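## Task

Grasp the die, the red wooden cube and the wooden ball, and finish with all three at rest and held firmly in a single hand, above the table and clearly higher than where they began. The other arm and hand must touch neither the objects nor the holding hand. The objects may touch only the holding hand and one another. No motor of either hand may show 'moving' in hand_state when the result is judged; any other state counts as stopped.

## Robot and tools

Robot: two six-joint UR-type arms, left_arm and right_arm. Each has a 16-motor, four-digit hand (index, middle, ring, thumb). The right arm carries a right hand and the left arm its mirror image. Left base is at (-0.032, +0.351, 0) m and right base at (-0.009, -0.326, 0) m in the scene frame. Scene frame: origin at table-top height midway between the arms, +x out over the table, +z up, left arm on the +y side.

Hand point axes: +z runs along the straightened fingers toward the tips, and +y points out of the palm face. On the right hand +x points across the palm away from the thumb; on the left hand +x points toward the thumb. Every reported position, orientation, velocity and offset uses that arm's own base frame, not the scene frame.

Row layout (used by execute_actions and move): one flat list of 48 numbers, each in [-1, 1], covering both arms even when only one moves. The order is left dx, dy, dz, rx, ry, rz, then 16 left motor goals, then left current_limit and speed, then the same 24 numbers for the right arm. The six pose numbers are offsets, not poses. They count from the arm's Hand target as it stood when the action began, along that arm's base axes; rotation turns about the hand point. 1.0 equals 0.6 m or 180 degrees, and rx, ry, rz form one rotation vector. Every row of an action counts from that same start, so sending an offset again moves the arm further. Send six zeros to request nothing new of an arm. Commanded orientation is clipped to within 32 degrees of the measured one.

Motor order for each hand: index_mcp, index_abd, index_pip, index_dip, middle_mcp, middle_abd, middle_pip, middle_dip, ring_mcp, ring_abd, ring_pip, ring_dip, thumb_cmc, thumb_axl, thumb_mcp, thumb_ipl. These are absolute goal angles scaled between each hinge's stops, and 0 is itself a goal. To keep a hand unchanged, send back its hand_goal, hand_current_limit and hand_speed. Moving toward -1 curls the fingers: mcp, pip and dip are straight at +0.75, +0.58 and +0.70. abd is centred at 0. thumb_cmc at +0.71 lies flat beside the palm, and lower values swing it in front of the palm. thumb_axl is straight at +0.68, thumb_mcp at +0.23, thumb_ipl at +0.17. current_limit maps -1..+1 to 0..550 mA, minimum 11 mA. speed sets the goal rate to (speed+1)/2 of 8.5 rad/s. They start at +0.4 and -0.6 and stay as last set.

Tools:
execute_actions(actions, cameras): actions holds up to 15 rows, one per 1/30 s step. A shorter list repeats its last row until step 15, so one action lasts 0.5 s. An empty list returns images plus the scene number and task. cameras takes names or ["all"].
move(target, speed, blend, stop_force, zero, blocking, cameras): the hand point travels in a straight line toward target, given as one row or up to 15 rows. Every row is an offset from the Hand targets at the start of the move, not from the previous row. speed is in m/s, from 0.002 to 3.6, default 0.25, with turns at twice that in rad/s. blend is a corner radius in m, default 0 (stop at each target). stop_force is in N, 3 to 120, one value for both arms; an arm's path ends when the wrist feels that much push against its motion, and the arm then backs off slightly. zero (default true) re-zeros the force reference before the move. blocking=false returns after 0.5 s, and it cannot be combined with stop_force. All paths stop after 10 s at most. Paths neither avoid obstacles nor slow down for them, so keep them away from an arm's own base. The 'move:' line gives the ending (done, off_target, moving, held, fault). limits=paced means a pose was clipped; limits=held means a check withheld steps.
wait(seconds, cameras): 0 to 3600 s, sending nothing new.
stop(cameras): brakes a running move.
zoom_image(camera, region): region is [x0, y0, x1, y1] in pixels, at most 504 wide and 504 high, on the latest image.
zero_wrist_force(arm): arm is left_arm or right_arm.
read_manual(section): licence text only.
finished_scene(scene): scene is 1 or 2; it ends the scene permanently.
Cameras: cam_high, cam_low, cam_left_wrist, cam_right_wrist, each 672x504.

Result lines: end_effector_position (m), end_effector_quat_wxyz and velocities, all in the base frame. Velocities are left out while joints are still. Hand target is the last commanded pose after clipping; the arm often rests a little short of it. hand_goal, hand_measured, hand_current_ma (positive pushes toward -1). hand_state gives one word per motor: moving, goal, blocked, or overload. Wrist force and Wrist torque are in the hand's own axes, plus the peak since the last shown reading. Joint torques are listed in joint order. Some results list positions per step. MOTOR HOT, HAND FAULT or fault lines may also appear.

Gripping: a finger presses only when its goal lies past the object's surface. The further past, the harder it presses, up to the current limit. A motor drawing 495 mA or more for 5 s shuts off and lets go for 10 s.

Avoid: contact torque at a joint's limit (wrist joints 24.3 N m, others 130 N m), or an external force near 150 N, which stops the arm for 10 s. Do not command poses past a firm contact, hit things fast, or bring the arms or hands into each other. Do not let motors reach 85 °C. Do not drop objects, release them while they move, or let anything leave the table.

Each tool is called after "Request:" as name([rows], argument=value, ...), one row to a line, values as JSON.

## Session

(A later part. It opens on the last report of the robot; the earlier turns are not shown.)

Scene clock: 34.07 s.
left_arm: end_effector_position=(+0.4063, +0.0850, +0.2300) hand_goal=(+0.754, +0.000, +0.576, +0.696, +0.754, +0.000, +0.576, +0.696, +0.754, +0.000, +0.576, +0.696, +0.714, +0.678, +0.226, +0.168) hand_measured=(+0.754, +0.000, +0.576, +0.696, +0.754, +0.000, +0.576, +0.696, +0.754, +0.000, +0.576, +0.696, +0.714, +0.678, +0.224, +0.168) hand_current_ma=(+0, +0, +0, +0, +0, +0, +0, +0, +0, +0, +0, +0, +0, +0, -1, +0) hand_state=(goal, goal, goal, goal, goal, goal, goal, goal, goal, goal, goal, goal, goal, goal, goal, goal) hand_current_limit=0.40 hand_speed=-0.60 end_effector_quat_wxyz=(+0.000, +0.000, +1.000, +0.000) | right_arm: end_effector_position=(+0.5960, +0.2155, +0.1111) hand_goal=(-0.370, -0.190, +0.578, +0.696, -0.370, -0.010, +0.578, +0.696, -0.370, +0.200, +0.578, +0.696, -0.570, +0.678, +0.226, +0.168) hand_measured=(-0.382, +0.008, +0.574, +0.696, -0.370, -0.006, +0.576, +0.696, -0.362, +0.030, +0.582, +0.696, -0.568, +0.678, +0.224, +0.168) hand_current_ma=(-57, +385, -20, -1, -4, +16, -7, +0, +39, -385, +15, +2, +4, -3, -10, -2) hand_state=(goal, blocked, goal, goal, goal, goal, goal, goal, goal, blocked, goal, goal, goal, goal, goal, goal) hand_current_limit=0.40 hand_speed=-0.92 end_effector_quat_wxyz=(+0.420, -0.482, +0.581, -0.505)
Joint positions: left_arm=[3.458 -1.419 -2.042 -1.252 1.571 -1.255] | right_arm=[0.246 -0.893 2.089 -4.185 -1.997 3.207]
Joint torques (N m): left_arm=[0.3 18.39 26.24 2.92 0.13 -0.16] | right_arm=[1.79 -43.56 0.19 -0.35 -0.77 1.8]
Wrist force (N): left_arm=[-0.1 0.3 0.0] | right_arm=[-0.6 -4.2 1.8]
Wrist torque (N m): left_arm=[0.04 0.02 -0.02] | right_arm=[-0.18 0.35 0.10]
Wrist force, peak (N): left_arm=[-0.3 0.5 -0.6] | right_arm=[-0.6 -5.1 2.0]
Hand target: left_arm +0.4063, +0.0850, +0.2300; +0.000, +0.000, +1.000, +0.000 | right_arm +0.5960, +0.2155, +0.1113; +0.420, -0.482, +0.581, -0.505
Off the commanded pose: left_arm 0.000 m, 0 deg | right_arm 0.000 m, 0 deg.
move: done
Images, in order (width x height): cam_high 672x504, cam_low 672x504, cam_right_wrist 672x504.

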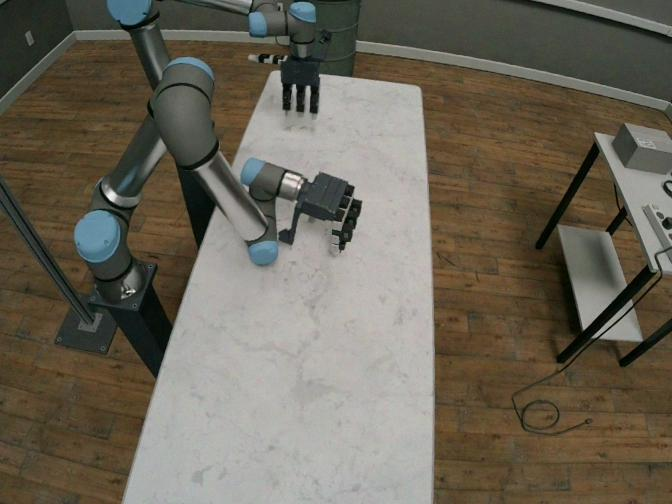

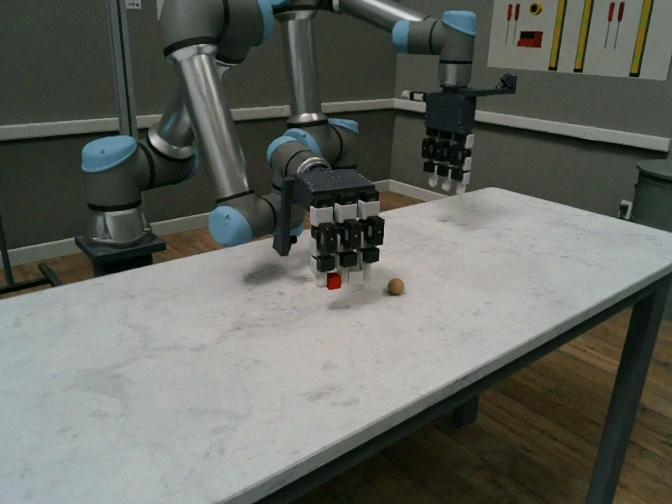

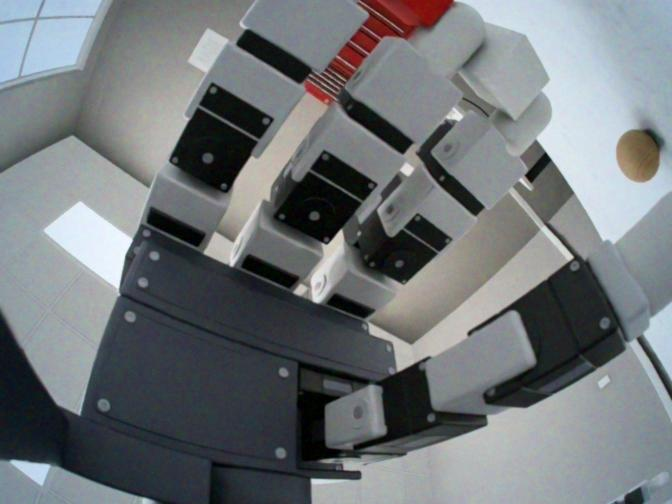

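Request:
move([
  [0, 0, 0, 0, 0, 0, 0.754, 0.0, 0.576, 0.696, 0.754, 0.0, 0.576, 0.696, 0.754, 0.0, 0.576, 0.696, 0.714, 0.678, 0.226, 0.168, 0.4, -0.6, 0, 0, 0, 0, 0, 0, -0.479, -0.19, 0.577, 0.696, -0.479, -0.01, 0.577, 0.696, -0.479, 0.2, 0.577, 0.696, -0.501, 0.677, 0.226, 0.168, 0.4, -0.97],
  [0, 0, 0, 0, 0, 0, 0.754, 0.0, 0.576, 0.696, 0.754, 0.0, 0.576, 0.696, 0.754, 0.0, 0.576, 0.696, 0.714, 0.678, 0.226, 0.168, 0.4, -0.6, 0.0882, 0.1262, 0.003, -0.00064, -0.0139, 0.08496, -0.479, -0.19, 0.577, 0.696, -0.479, -0.01, 0.577, 0.696, -0.479, 0.2, 0.577, 0.696, -0.501, 0.677, 0.226, 0.168, 0.4, -0.97],
], speed=0.12, cameras=["cam_low", "cam_right_wrist", "cam_high"])

Request:
zoom_image(camera="cam_low", region=[330, 220, 430, 310])

Request:
zoom_image(camera="cam_right_wrist", region=[350, 0, 672, 240])

Request:
zoom_image(camera="cam_high", region=[310, 160, 390, 250])

Scene clock: 39.63 s.
left_arm: end_effector_position=(+0.4063, +0.0850, +0.2300) hand_goal=(+0.754, +0.000, +0.576, +0.696, +0.754, +0.000, +0.576, +0.696, +0.754, +0.000, +0.576, +0.696, +0.714, +0.678, +0.226, +0.168) hand_measured=(+0.754, +0.000, +0.576, +0.696, +0.754, +0.000, +0.576, +0.696, +0.754, +0.000, +0.576, +0.696, +0.714, +0.678, +0.224, +0.168) hand_current_ma=(+0, +0, +0, +0, +0, +0, +0, +0, +0, +0, +0, +0, +0, +0, -1, +0) hand_state=(goal, goal, goal, goal, goal, goal, goal, goal, goal, goal, goal, goal, goal, goal, goal, goal) hand_current_limit=0.40 hand_speed=-0.60 end_effector_quat_wxyz=(+0.000, +0.000, +1.000, +0.000) | right_arm: end_effector_position=(+0.6489, +0.2911, +0.1131) hand_goal=(-0.478, -0.190, +0.578, +0.696, -0.478, -0.010, +0.578, +0.696, -0.478, +0.200, +0.578, +0.696, -0.500, +0.678, +0.226, +0.168) hand_measured=(-0.488, +0.004, +0.574, +0.696, -0.468, -0.006, +0.578, +0.696, -0.458, +0.030, +0.582, +0.696, -0.504, +0.678, +0.224, +0.168) hand_current_ma=(-51, +385, -20, -1, +46, +17, -3, +0, +98, -385, +15, +2, -19, -3, -10, -2) hand_state=(goal, blocked, goal, goal, goal, goal, goal, goal, blocked, blocked, goal, goal, goal, goal, goal, goal) hand_current_limit=0.40 hand_speed=-0.97 end_effector_quat_wxyz=(-0.495, +0.544, -0.502, +0.455)
Joint positions: left_arm=[3.458 -1.419 -2.042 -1.252 1.571 -1.255] | right_arm=[0.256 -0.809 1.911 -4.146 -1.744 3.16]
Joint torques (N m): left_arm=[0.28 18.84 24.51 2.58 -0.03 0.04] | right_arm=[7.03 -36.13 -20.51 -0.56 1.79 -1.59]
Wrist force (N): left_arm=[-0.1 -0.1 -0.2] | right_arm=[-0.8 -4.2 2.1]
Wrist torque (N m): left_arm=[0.01 0.00 -0.01] | right_arm=[-0.19 0.36 0.20]
Wrist force, peak (N): left_arm=[-0.5 0.2 -0.5] | right_arm=[-0.9 -4.5 2.6]
Hand target: left_arm +0.4063, +0.0850, +0.2300; +0.000, +0.000, +1.000, +0.000 | right_arm +0.6490, +0.2912, +0.1131; -0.495, +0.544, -0.502, +0.455
Off the commanded pose: left_arm 0.000 m, 0 deg | right_arm 0.000 m, 0 deg.
move: done
Images, in order (width x height): cam_high 672x504, cam_low 672x504, cam_right_wrist 672x504.

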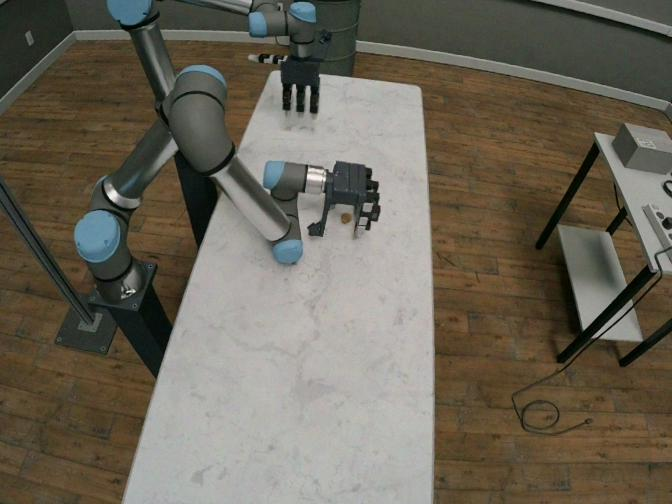

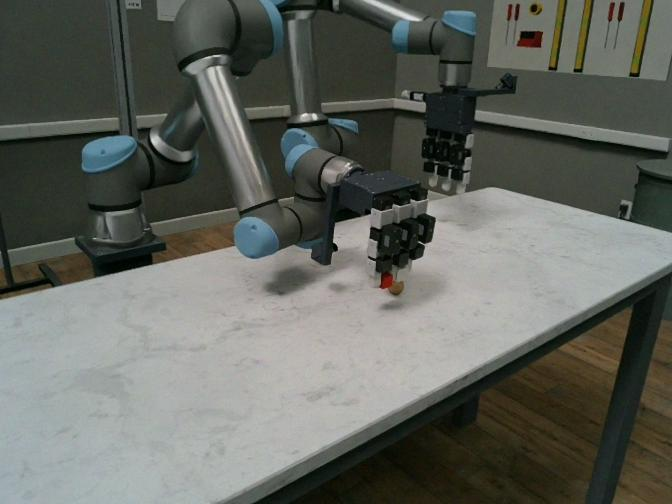

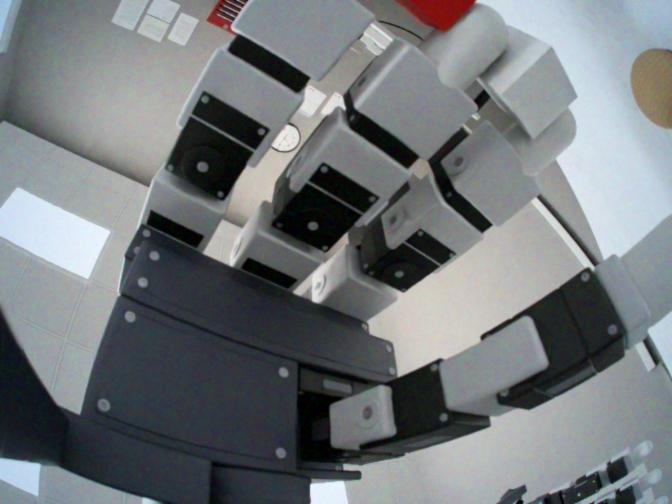

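Scaled by 5.040.

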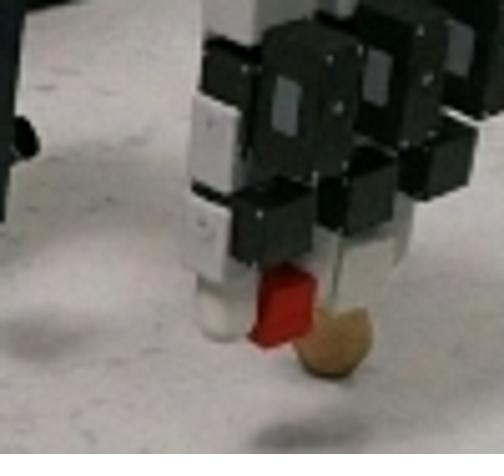

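Scaled by 1.565 from the camera's image (finer frame: 960x720).

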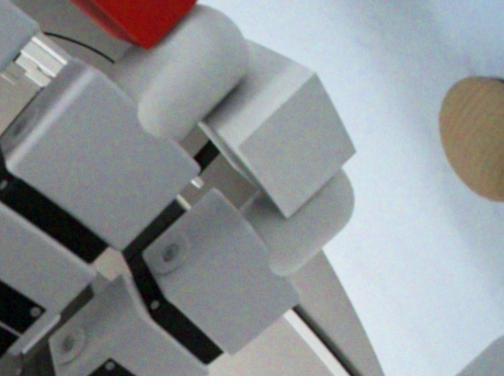

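Scaled by 5.600.

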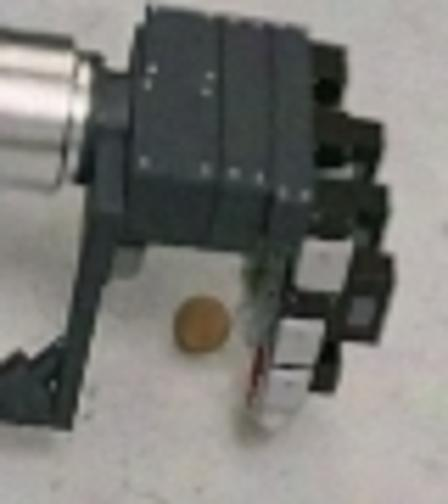

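Request:
move([
  [0, 0, 0, 0, 0, 0, 0.754, 0.0, 0.576, 0.696, 0.754, 0.0, 0.576, 0.696, 0.754, 0.0, 0.576, 0.696, 0.714, 0.678, 0.226, 0.168, 0.4, -0.6, 0.0, 0.005, -0.04, 0, 0, 0, -0.479, -0.19, 0.577, 0.696, -0.479, -0.01, 0.577, 0.696, -0.479, 0.2, 0.577, 0.696, -0.501, 0.677, 0.226, 0.168, 0.4, -0.97],
], speed=0.06, cameras=["cam_low", "cam_right_wrist", "cam_high"])

Request:
zoom_image(camera="cam_low", region=[340, 230, 440, 310])

Request:
zoom_image(camera="cam_right_wrist", region=[350, 0, 672, 240])

Request:
zoom_image(camera="cam_high", region=[310, 160, 390, 250])

Scene clock: 41.43 s.
left_arm: end_effector_position=(+0.4063, +0.0850, +0.2300) hand_goal=(+0.754, +0.000, +0.576, +0.696, +0.754, +0.000, +0.576, +0.696, +0.754, +0.000, +0.576, +0.696, +0.714, +0.678, +0.226, +0.168) hand_measured=(+0.754, +0.000, +0.576, +0.696, +0.754, +0.000, +0.576, +0.696, +0.754, +0.000, +0.576, +0.696, +0.714, +0.678, +0.224, +0.168) hand_current_ma=(+0, +0, +0, +0, +0, +0, +0, +0, +0, +0, +0, +0, +0, +0, -1, +0) hand_state=(goal, goal, goal, goal, goal, goal, goal, goal, goal, goal, goal, goal, goal, goal, goal, goal) hand_current_limit=0.40 hand_speed=-0.60 end_effector_quat_wxyz=(+0.000, +0.000, +1.000, +0.000) | right_arm: end_effector_position=(+0.6489, +0.2942, +0.0892) hand_goal=(-0.478, -0.190, +0.578, +0.696, -0.478, -0.010, +0.578, +0.696, -0.478, +0.200, +0.578, +0.696, -0.500, +0.678, +0.226, +0.168) hand_measured=(-0.488, +0.004, +0.574, +0.696, -0.468, -0.006, +0.578, +0.696, -0.458, +0.030, +0.582, +0.696, -0.504, +0.678, +0.224, +0.168) hand_current_ma=(-51, +385, -20, -1, +46, +17, -3, +0, +98, -385, +15, +2, -19, -3, -10, -2) hand_state=(goal, blocked, goal, goal, goal, goal, goal, goal, blocked, blocked, goal, goal, goal, goal, goal, goal) hand_current_limit=0.40 hand_speed=-0.97 end_effector_quat_wxyz=(-0.495, +0.544, -0.502, +0.455)
Joint positions: left_arm=[3.458 -1.419 -2.042 -1.252 1.571 -1.255] | right_arm=[0.261 -0.754 1.898 -4.188 -1.75 3.161]
Joint torques (N m): left_arm=[0.64 18.31 25.73 2.99 0.26 -0.08] | right_arm=[7.37 -38.08 -19.52 -3.27 -1.69 1.79]
Wrist force (N): left_arm=[0.0 -0.1 -0.2] | right_arm=[-1.2 -4.0 2.6]
Wrist torque (N m): left_arm=[0.00 -0.01 0.01] | right_arm=[-0.18 0.42 0.03]
Wrist force, peak (N): left_arm=[-0.5 0.2 -0.6] | right_arm=[-1.0 -4.7 2.1]
Hand target: left_arm +0.4063, +0.0850, +0.2300; +0.000, +0.000, +1.000, +0.000 | right_arm +0.6490, +0.2942, +0.0891; -0.495, +0.544, -0.502, +0.455
Off the commanded pose: left_arm 0.000 m, 0 deg | right_arm 0.000 m, 0 deg.
move: done
Images, in order (width x height): cam_high 672x504, cam_low 672x504, cam_right_wrist 672x504.

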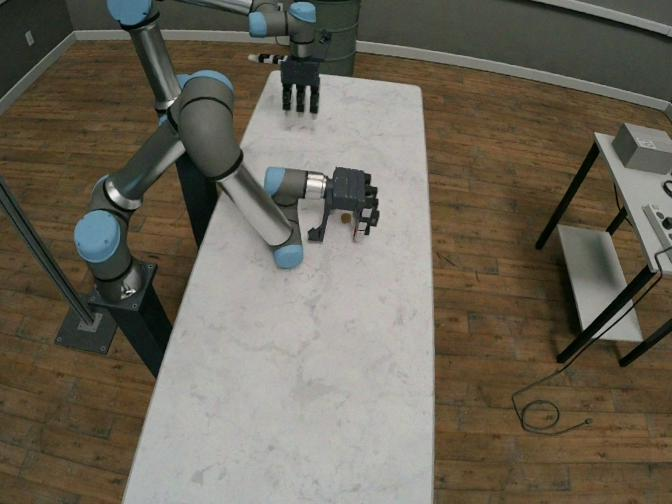

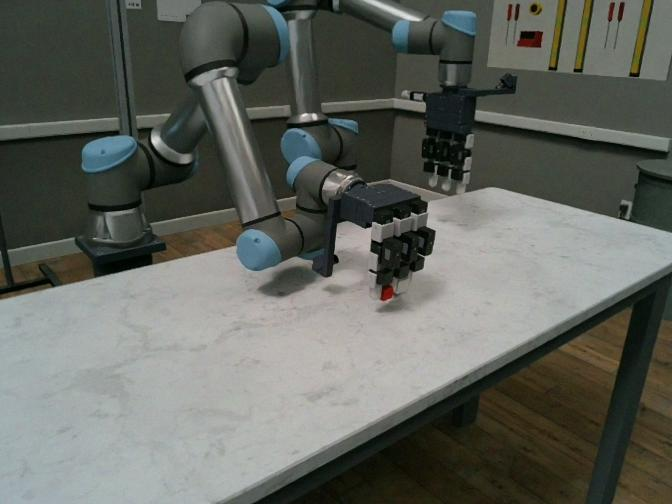

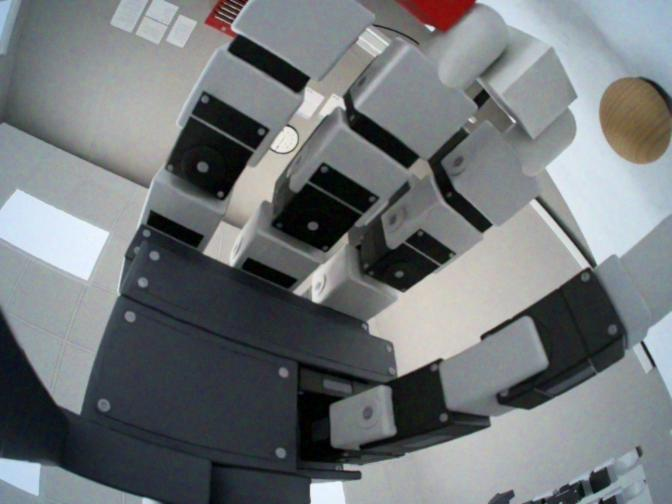

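Scaled by 5.040.

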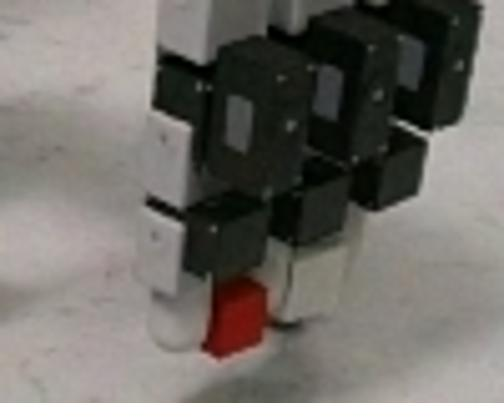

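Scaled by 1.565 from the camera's image (finer frame: 960x720).

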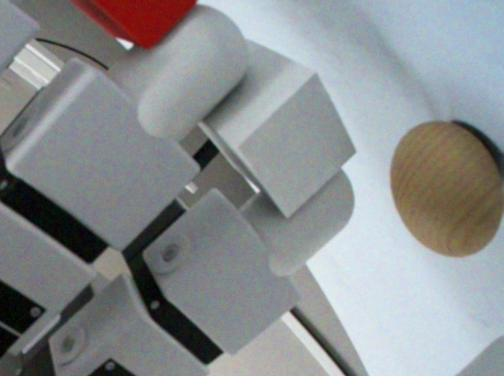

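Scaled by 5.600.

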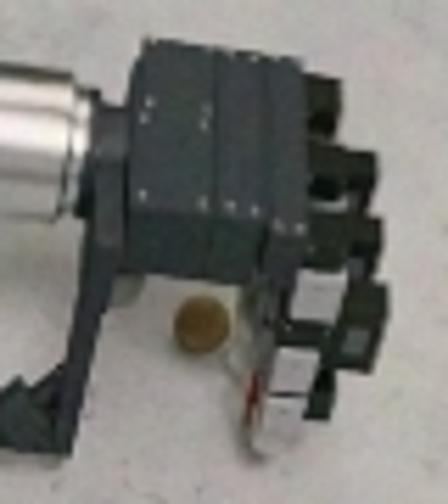

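Request:
move([
  [0, 0, 0, 0, 0, 0, 0.754, 0.0, 0.576, 0.696, 0.754, 0.0, 0.576, 0.696, 0.754, 0.0, 0.576, 0.696, 0.714, 0.678, 0.226, 0.168, 0.4, -0.6, 0.0128, 0.0078, 0, 0, 0, 0, -0.479, -0.19, 0.577, 0.696, -0.479, -0.01, 0.577, 0.696, -0.479, 0.2, 0.577, 0.696, -0.501, 0.677, 0.226, 0.168, 0.4, -0.97],
  [0, 0, 0, 0, 0, 0, 0.754, 0.0, 0.576, 0.696, 0.754, 0.0, 0.576, 0.696, 0.754, 0.0, 0.576, 0.696, 0.714, 0.678, 0.226, 0.168, 0.4, -0.6, 0.0128, 0.0078, -0.025, 0, 0, 0, -0.479, -0.19, 0.577, 0.696, -0.479, -0.01, 0.577, 0.696, -0.479, 0.2, 0.577, 0.696, -0.501, 0.677, 0.226, 0.168, 0.4, -0.97],
], speed=0.05, blend=[0.003, 0], cameras=["cam_low", "cam_right_wrist", "cam_high"])

Request:
zoom_image(camera="cam_right_wrist", region=[350, 0, 672, 240])

Request:
zoom_image(camera="cam_high", region=[330, 190, 380, 246])

Scene clock: 43.47 s.
left_arm: end_effector_position=(+0.4063, +0.0850, +0.2300) hand_goal=(+0.754, +0.000, +0.576, +0.696, +0.754, +0.000, +0.576, +0.696, +0.754, +0.000, +0.576, +0.696, +0.714, +0.678, +0.226, +0.168) hand_measured=(+0.754, +0.000, +0.576, +0.696, +0.754, +0.000, +0.576, +0.696, +0.754, +0.000, +0.576, +0.696, +0.714, +0.678, +0.224, +0.168) hand_current_ma=(+0, +0, +0, +0, +0, +0, +0, +0, +0, +0, +0, +0, +0, +0, -1, +0) hand_state=(goal, goal, goal, goal, goal, goal, goal, goal, goal, goal, goal, goal, goal, goal, goal, goal) hand_current_limit=0.40 hand_speed=-0.60 end_effector_quat_wxyz=(+0.000, +0.000, +1.000, +0.000) | right_arm: end_effector_position=(+0.6566, +0.2989, +0.0742) hand_goal=(-0.478, -0.190, +0.578, +0.696, -0.478, -0.010, +0.578, +0.696, -0.478, +0.200, +0.578, +0.696, -0.500, +0.678, +0.226, +0.168) hand_measured=(-0.490, +0.004, +0.574, +0.696, -0.468, -0.006, +0.578, +0.696, -0.458, +0.030, +0.582, +0.696, -0.504, +0.678, +0.224, +0.168) hand_current_ma=(-53, +385, -20, -1, +44, +17, -3, +0, +96, -385, +15, +2, -19, -3, -10, -2) hand_state=(goal, blocked, goal, goal, goal, goal, goal, goal, goal, blocked, goal, goal, goal, goal, goal, goal) hand_current_limit=0.40 hand_speed=-0.97 end_effector_quat_wxyz=(-0.495, +0.544, -0.502, +0.455)
Joint positions: left_arm=[3.458 -1.419 -2.042 -1.252 1.571 -1.255] | right_arm=[0.267 -0.711 1.863 -4.196 -1.755 3.161]
Joint torques (N m): left_arm=[-0.05 19.1 26.59 2.89 0.01 0.22] | right_arm=[7.47 -36.76 -19.83 -3.19 -1.62 1.63]
Wrist force (N): left_arm=[0.0 0.3 -0.1] | right_arm=[-1.0 -4.1 2.1]
Wrist torque (N m): left_arm=[0.05 -0.01 -0.01] | right_arm=[-0.17 0.42 0.01]
Wrist force, peak (N): left_arm=[-0.2 0.2 -0.7] | right_arm=[-0.9 -4.6 2.7]
Hand target: left_arm +0.4063, +0.0850, +0.2300; +0.000, +0.000, +1.000, +0.000 | right_arm +0.6566, +0.2989, +0.0741; -0.495, +0.544, -0.502, +0.455
Off the commanded pose: left_arm 0.000 m, 0 deg | right_arm 0.000 m, 0 deg.
move: done
Images, in order (width x height): cam_high 672x504, cam_low 672x504, cam_right_wrist 672x504.

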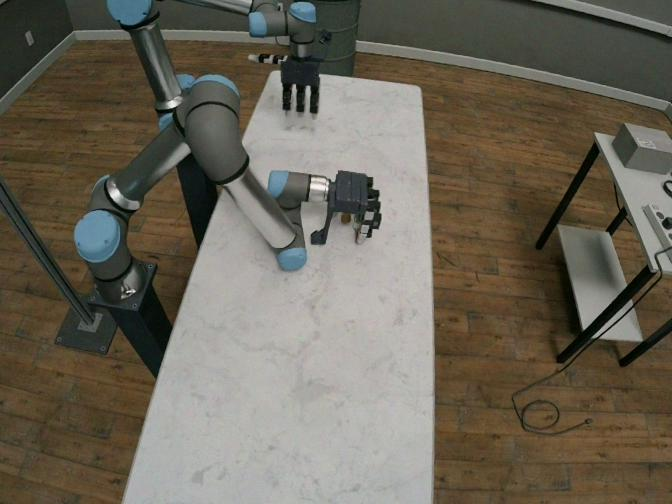

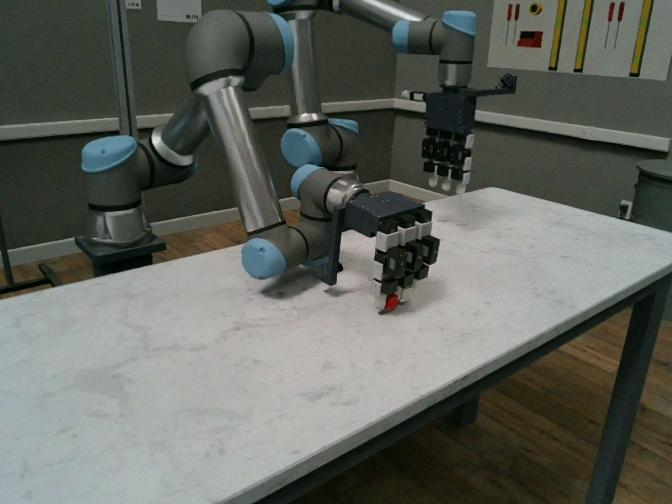

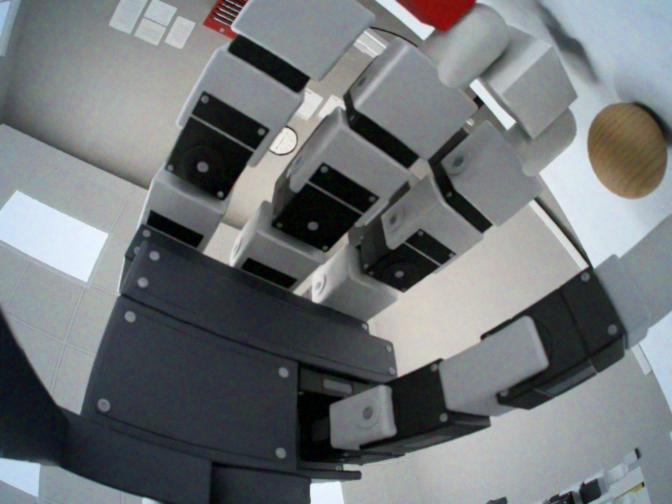

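Scaled by 1.565 from the camera's image (finer frame: 960x720).

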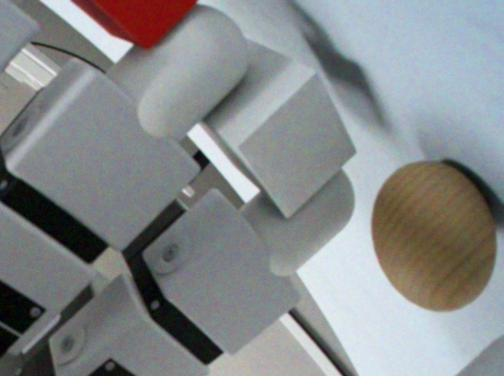

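Scaled by 9.000.

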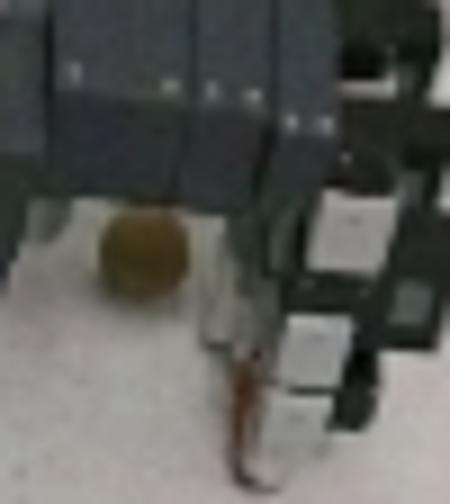

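Request:
move(target=[0, 0, 0, 0, 0, 0, 0.754, 0.0, 0.576, 0.696, 0.754, 0.0, 0.576, 0.696, 0.754, 0.0, 0.576, 0.696, 0.714, 0.678, 0.226, 0.168, 0.4, -0.6, 0, 0, -0.0145, 0, 0, 0, -0.479, -0.19, 0.577, 0.696, -0.479, -0.01, 0.577, 0.696, -0.479, 0.2, 0.577, 0.696, -0.501, 0.677, 0.226, 0.168, 0.4, -0.97], speed=0.012, stop_force=3, cameras=["cam_low", "cam_right_wrist", "cam_high"])

Request:
zoom_image(camera="cam_right_wrist", region=[350, 0, 672, 240])

Request:
zoom_image(camera="cam_low", region=[350, 250, 430, 330])

Scene clock: 45.57 s.
left_arm: end_effector_position=(+0.4063, +0.0850, +0.2300) hand_goal=(+0.754, +0.000, +0.576, +0.696, +0.754, +0.000, +0.576, +0.696, +0.754, +0.000, +0.576, +0.696, +0.714, +0.678, +0.226, +0.168) hand_measured=(+0.754, +0.000, +0.576, +0.696, +0.754, +0.000, +0.576, +0.696, +0.754, +0.000, +0.576, +0.696, +0.714, +0.678, +0.224, +0.168) hand_current_ma=(+0, +0, +0, +0, +0, +0, +0, +0, +0, +0, +0, +0, +0, +0, -1, +0) hand_state=(goal, goal, goal, goal, goal, goal, goal, goal, goal, goal, goal, goal, goal, goal, goal, goal) hand_current_limit=0.40 hand_speed=-0.60 end_effector_quat_wxyz=(+0.000, +0.000, +1.000, +0.000) | right_arm: end_effector_position=(+0.6566, +0.2989, +0.0654) hand_goal=(-0.478, -0.190, +0.578, +0.696, -0.478, -0.010, +0.578, +0.696, -0.478, +0.200, +0.578, +0.696, -0.500, +0.678, +0.226, +0.168) hand_measured=(-0.490, +0.004, +0.574, +0.696, -0.468, -0.006, +0.578, +0.696, -0.458, +0.030, +0.582, +0.696, -0.504, +0.678, +0.224, +0.168) hand_current_ma=(-53, +385, -20, -1, +44, +17, -3, +0, +96, -385, +15, +2, -19, -3, -10, -2) hand_state=(goal, blocked, goal, goal, goal, goal, goal, goal, goal, blocked, goal, goal, goal, goal, goal, goal) hand_current_limit=0.40 hand_speed=-0.97 end_effector_quat_wxyz=(-0.495, +0.544, -0.502, +0.455)
Joint positions: left_arm=[3.458 -1.419 -2.042 -1.252 1.571 -1.255] | right_arm=[0.267 -0.691 1.858 -4.211 -1.755 3.161]
Joint torques (N m): left_arm=[0.23 18.09 26.65 3.05 0.18 -0.1] | right_arm=[7.11 -37.18 -19.13 -3.42 -1.46 0.09]
Wrist force (N): left_arm=[-0.1 0.1 0.0] | right_arm=[-1.0 -4.0 2.2]
Wrist torque (N m): left_arm=[0.02 0.02 -0.02] | right_arm=[-0.16 0.41 0.01]
Wrist force, peak (N): left_arm=[-0.3 0.0 -0.6] | right_arm=[-1.3 -4.7 2.3]
Hand target: left_arm +0.4063, +0.0850, +0.2300; +0.000, +0.000, +1.000, +0.000 | right_arm +0.6566, +0.2989, +0.0654; -0.495, +0.544, -0.502, +0.455
Off the commanded pose: left_arm 0.000 m, 0 deg | right_arm 0.000 m, 0 deg.
move: done
Images, in order (width x height): cam_high 672x504, cam_low 672x504, cam_right_wrist 672x504.

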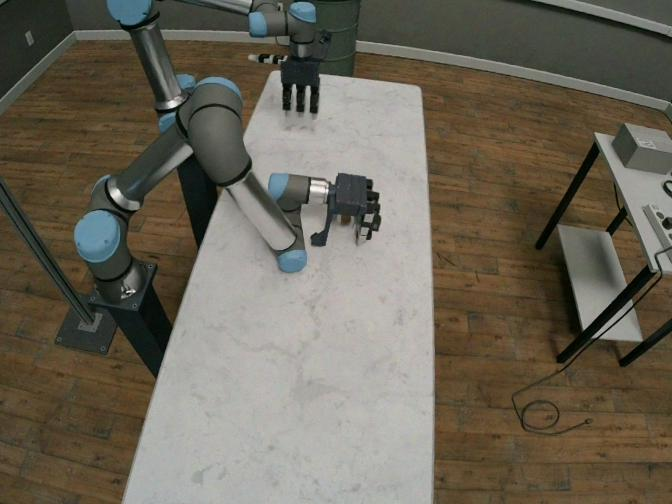

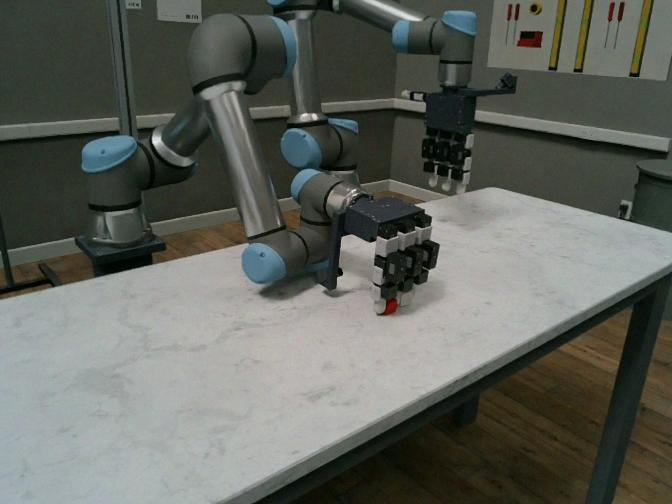

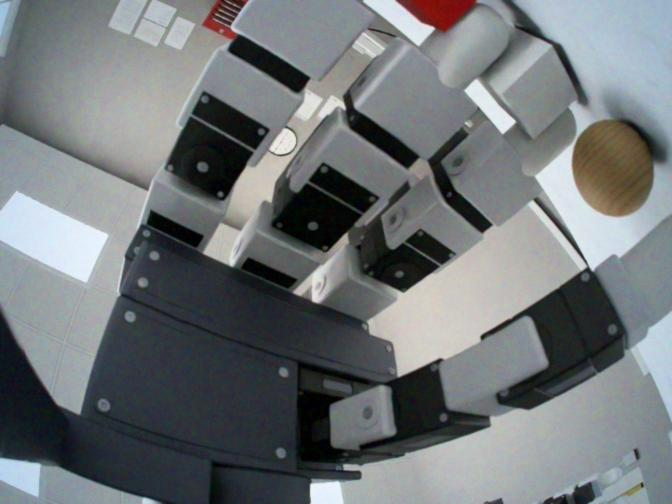

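Scaled by 1.565 from the camera's image (finer frame: 960x720).

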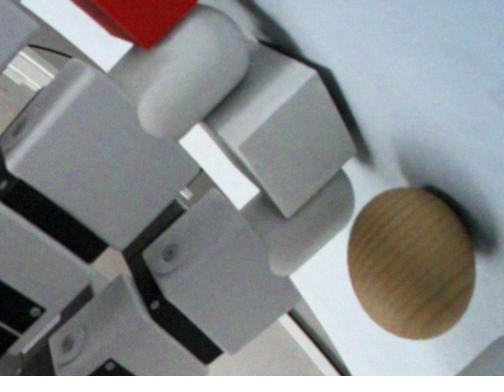

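Scaled by 6.300.

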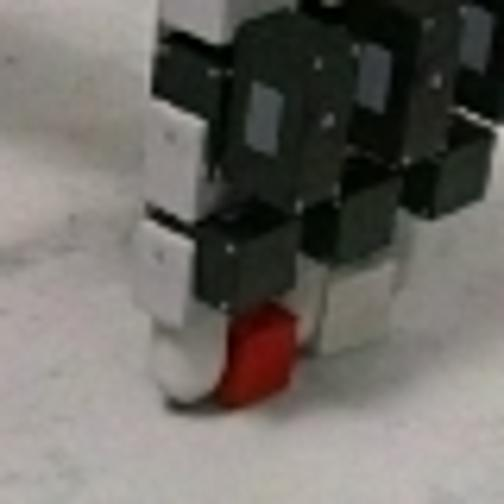

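Request:
move([
  [0, 0, 0, 0, 0, 0, 0.754, 0.0, 0.576, 0.696, 0.754, 0.0, 0.576, 0.696, 0.754, 0.0, 0.576, 0.696, 0.714, 0.678, 0.226, 0.168, 0.4, -0.6, -0.005, 0.0033, 0, 0, 0, 0, -0.479, -0.19, 0.577, 0.696, -0.479, -0.01, 0.577, 0.696, -0.479, 0.2, 0.577, 0.696, -0.501, 0.677, 0.226, 0.168, 0.4, -0.93],
  [0, 0, 0, 0, 0, 0, 0.754, 0.0, 0.576, 0.696, 0.754, 0.0, 0.576, 0.696, 0.754, 0.0, 0.576, 0.696, 0.714, 0.678, 0.226, 0.168, 0.4, -0.6, -0.005, 0.0033, 0, 0, 0, 0, -0.479, -0.19, 0.577, 0.696, -0.479, -0.01, 0.577, 0.696, -0.479, 0.2, 0.577, 0.696, -0.501, 0.677, 0.056, 0.168, 0.4, -0.93],
], speed=0.03, cameras=["cam_low", "cam_right_wrist", "cam_high"])

Request:
zoom_image(camera="cam_right_wrist", region=[350, 0, 672, 300])

Scene clock: 47.60 s.
left_arm: end_effector_position=(+0.4063, +0.0850, +0.2300) hand_goal=(+0.754, +0.000, +0.576, +0.696, +0.754, +0.000, +0.576, +0.696, +0.754, +0.000, +0.576, +0.696, +0.714, +0.678, +0.226, +0.168) hand_measured=(+0.754, +0.000, +0.576, +0.696, +0.754, +0.000, +0.576, +0.696, +0.754, +0.000, +0.576, +0.696, +0.714, +0.678, +0.224, +0.168) hand_current_ma=(+0, +0, +0, +0, +0, +0, +0, +0, +0, +0, +0, +0, +0, +0, -1, +0) hand_state=(goal, goal, goal, goal, goal, goal, goal, goal, goal, goal, goal, goal, goal, goal, goal, goal) hand_current_limit=0.40 hand_speed=-0.60 end_effector_quat_wxyz=(+0.000, +0.000, +1.000, +0.000) | right_arm: end_effector_position=(+0.6536, +0.3009, +0.0654) hand_goal=(-0.478, -0.190, +0.578, +0.696, -0.478, -0.010, +0.578, +0.696, -0.478, +0.200, +0.578, +0.696, -0.500, +0.678, +0.056, +0.168) hand_measured=(-0.482, +0.004, +0.576, +0.696, -0.468, -0.006, +0.580, +0.696, -0.458, +0.030, +0.582, +0.696, -0.504, +0.678, +0.080, +0.172) hand_current_ma=(-14, +385, -8, -1, +44, +15, +5, +0, +96, -385, +15, +2, -19, -3, +142, +19) hand_state=(goal, blocked, goal, goal, goal, goal, goal, goal, goal, blocked, goal, goal, goal, goal, blocked, goal) hand_current_limit=0.40 hand_speed=-0.93 end_effector_quat_wxyz=(-0.495, +0.544, -0.502, +0.455)
Joint positions: left_arm=[3.458 -1.419 -2.042 -1.252 1.571 -1.255] | right_arm=[0.272 -0.692 1.863 -4.215 -1.76 3.162]
Joint torques (N m): left_arm=[1.32 18.57 26.78 3 0.21 0.04] | right_arm=[7.74 -51.29 -0.35 -3.39 -1.47 1.89]
Wrist force (N): left_arm=[0.0 0.1 -0.2] | right_arm=[-1.0 -4.0 2.5]
Wrist torque (N m): left_arm=[0.04 0.00 0.00] | right_arm=[-0.21 0.42 0.01]
Wrist force, peak (N): left_arm=[-0.1 0.1 -0.5] | right_arm=[-0.8 -4.4 2.8]
Hand target: left_arm +0.4063, +0.0850, +0.2300; +0.000, +0.000, +1.000, +0.000 | right_arm +0.6536, +0.3009, +0.0654; -0.495, +0.544, -0.502, +0.455
Off the commanded pose: left_arm 0.000 m, 0 deg | right_arm 0.000 m, 0 deg.
move: done
Images, in order (width x height): cam_high 672x504, cam_low 672x504, cam_right_wrist 672x504.

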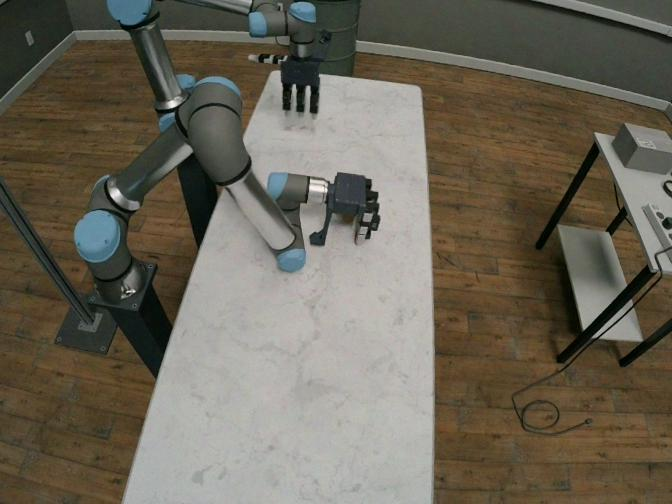

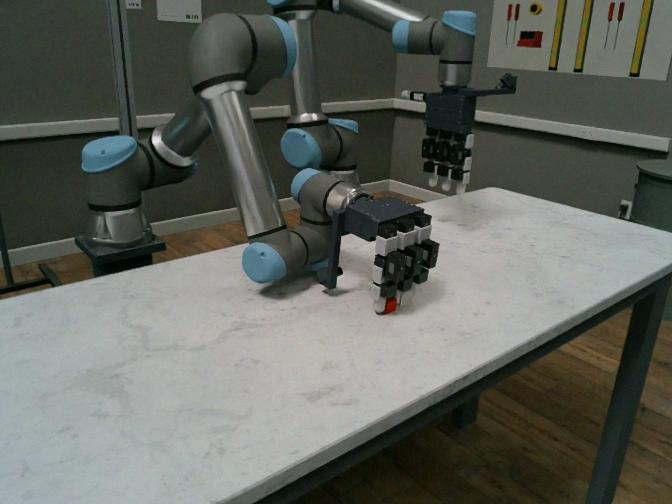

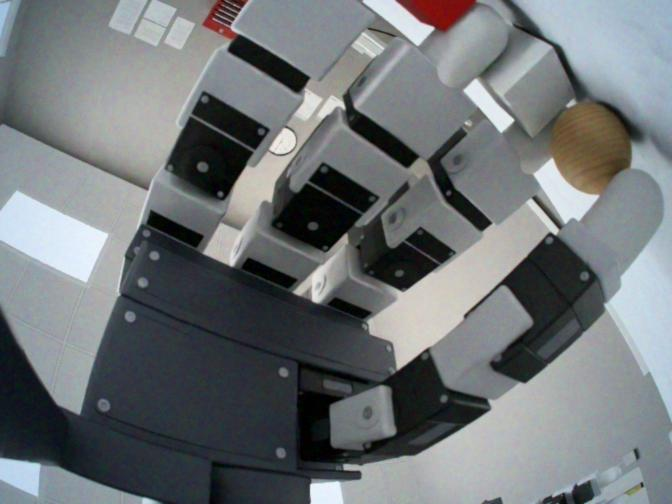

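Scaled by 1.565 from the camera's image (finer frame: 960x720).

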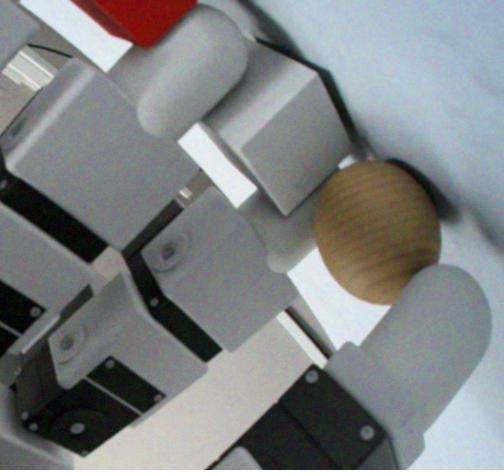

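Request:
move([
  [0, 0, 0, 0, 0, 0, 0.754, 0.0, 0.576, 0.696, 0.754, 0.0, 0.576, 0.696, 0.754, 0.0, 0.576, 0.696, 0.714, 0.678, 0.226, 0.168, 0.4, -0.6, 0, 0, 0, 0, 0, 0, -0.56, -0.19, 0.525, 0.672, -0.479, -0.01, 0.577, 0.696, -0.479, 0.2, 0.577, 0.696, -0.501, 0.677, 0.03, 0.14, 0.4, -0.95],
  [0, 0, 0, 0, 0, 0, 0.754, 0.0, 0.576, 0.696, 0.754, 0.0, 0.576, 0.696, 0.754, 0.0, 0.576, 0.696, 0.714, 0.678, 0.226, 0.168, 0.4, -0.6, 0, 0, 0, 0, 0, 0, -0.625, -0.19, 0.4745, 0.645, -0.479, -0.01, 0.577, 0.696, -0.479, 0.2, 0.577, 0.696, -0.501, 0.677, -0.015, 0.1135, 0.4, -0.95],
], speed=0.03, cameras=["cam_low", "cam_right_wrist", "cam_high"])

Request:
zoom_image(camera="cam_right_wrist", region=[350, 0, 672, 300])

Scene clock: 48.97 s.
left_arm: end_effector_position=(+0.4063, +0.0850, +0.2300) hand_goal=(+0.754, +0.000, +0.576, +0.696, +0.754, +0.000, +0.576, +0.696, +0.754, +0.000, +0.576, +0.696, +0.714, +0.678, +0.226, +0.168) hand_measured=(+0.754, +0.000, +0.576, +0.696, +0.754, +0.000, +0.576, +0.696, +0.754, +0.000, +0.576, +0.696, +0.714, +0.678, +0.224, +0.168) hand_current_ma=(+0, +0, +0, +0, +0, +0, +0, +0, +0, +0, +0, +0, +0, +0, -1, +0) hand_state=(goal, goal, goal, goal, goal, goal, goal, goal, goal, goal, goal, goal, goal, goal, goal, goal) hand_current_limit=0.40 hand_speed=-0.60 end_effector_quat_wxyz=(+0.000, +0.000, +1.000, +0.000) | right_arm: end_effector_position=(+0.6536, +0.3009, +0.0654) hand_goal=(-0.624, -0.190, +0.474, +0.646, -0.478, -0.010, +0.578, +0.696, -0.478, +0.200, +0.578, +0.696, -0.500, +0.678, -0.014, +0.114) hand_measured=(-0.482, +0.004, +0.566, +0.688, -0.468, -0.006, +0.580, +0.696, -0.458, +0.030, +0.582, +0.696, -0.504, +0.678, +0.078, +0.162) hand_current_ma=(+385, +385, +385, +193, +44, +14, +5, +0, +96, -385, +15, +2, -19, -3, +385, +306) hand_state=(blocked, blocked, blocked, blocked, goal, goal, goal, goal, goal, blocked, goal, goal, goal, goal, blocked, blocked) hand_current_limit=0.40 hand_speed=-0.95 end_effector_quat_wxyz=(-0.495, +0.544, -0.502, +0.455)
Joint positions: left_arm=[3.458 -1.419 -2.042 -1.252 1.571 -1.255] | right_arm=[0.272 -0.692 1.863 -4.215 -1.76 3.162]
Joint torques (N m): left_arm=[0.64 19.26 27.01 3.02 0.14 0.14] | right_arm=[7.96 -51.95 -1.34 -3.32 -1.65 1.69]
Wrist force (N): left_arm=[0.0 0.1 -0.3] | right_arm=[-1.1 -4.1 2.5]
Wrist torque (N m): left_arm=[0.03 0.00 -0.01] | right_arm=[-0.20 0.43 0.00]
Wrist force, peak (N): left_arm=[-0.1 -0.1 -0.6] | right_arm=[-0.9 -4.5 2.4]
Hand target: left_arm +0.4063, +0.0850, +0.2300; +0.000, +0.000, +1.000, +0.000 | right_arm +0.6536, +0.3009, +0.0654; -0.495, +0.544, -0.502, +0.455
Off the commanded pose: left_arm 0.000 m, 0 deg | right_arm 0.000 m, 0 deg.
move: done
Images, in order (width x height): cam_high 672x504, cam_low 672x504, cam_right_wrist 672x504.

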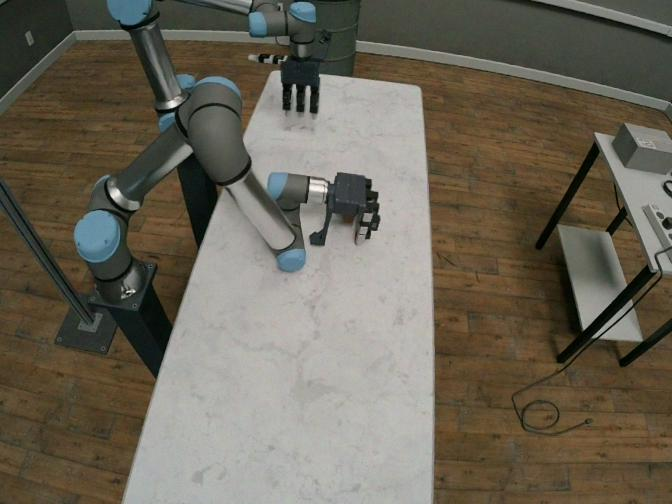

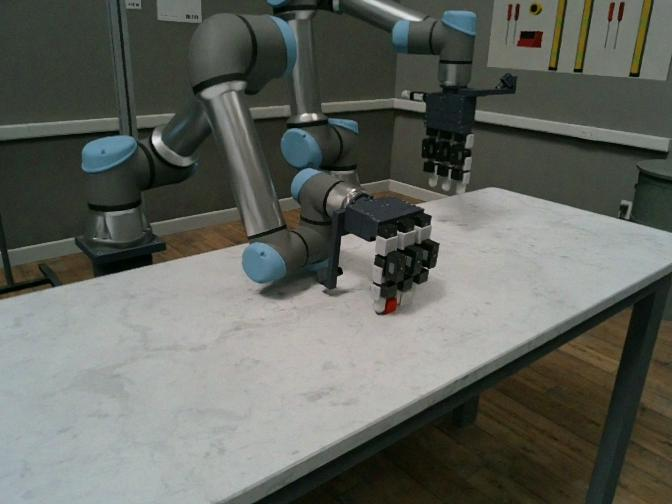

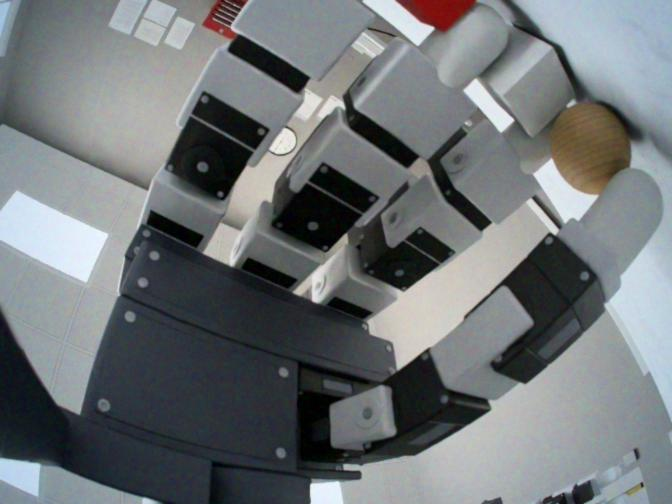

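Scaled by 1.565 from the camera's image (finer frame: 960x720).

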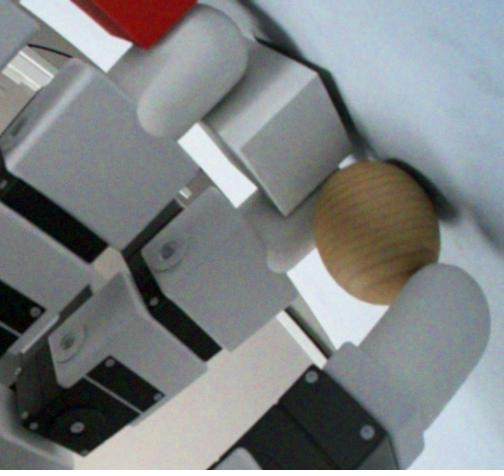

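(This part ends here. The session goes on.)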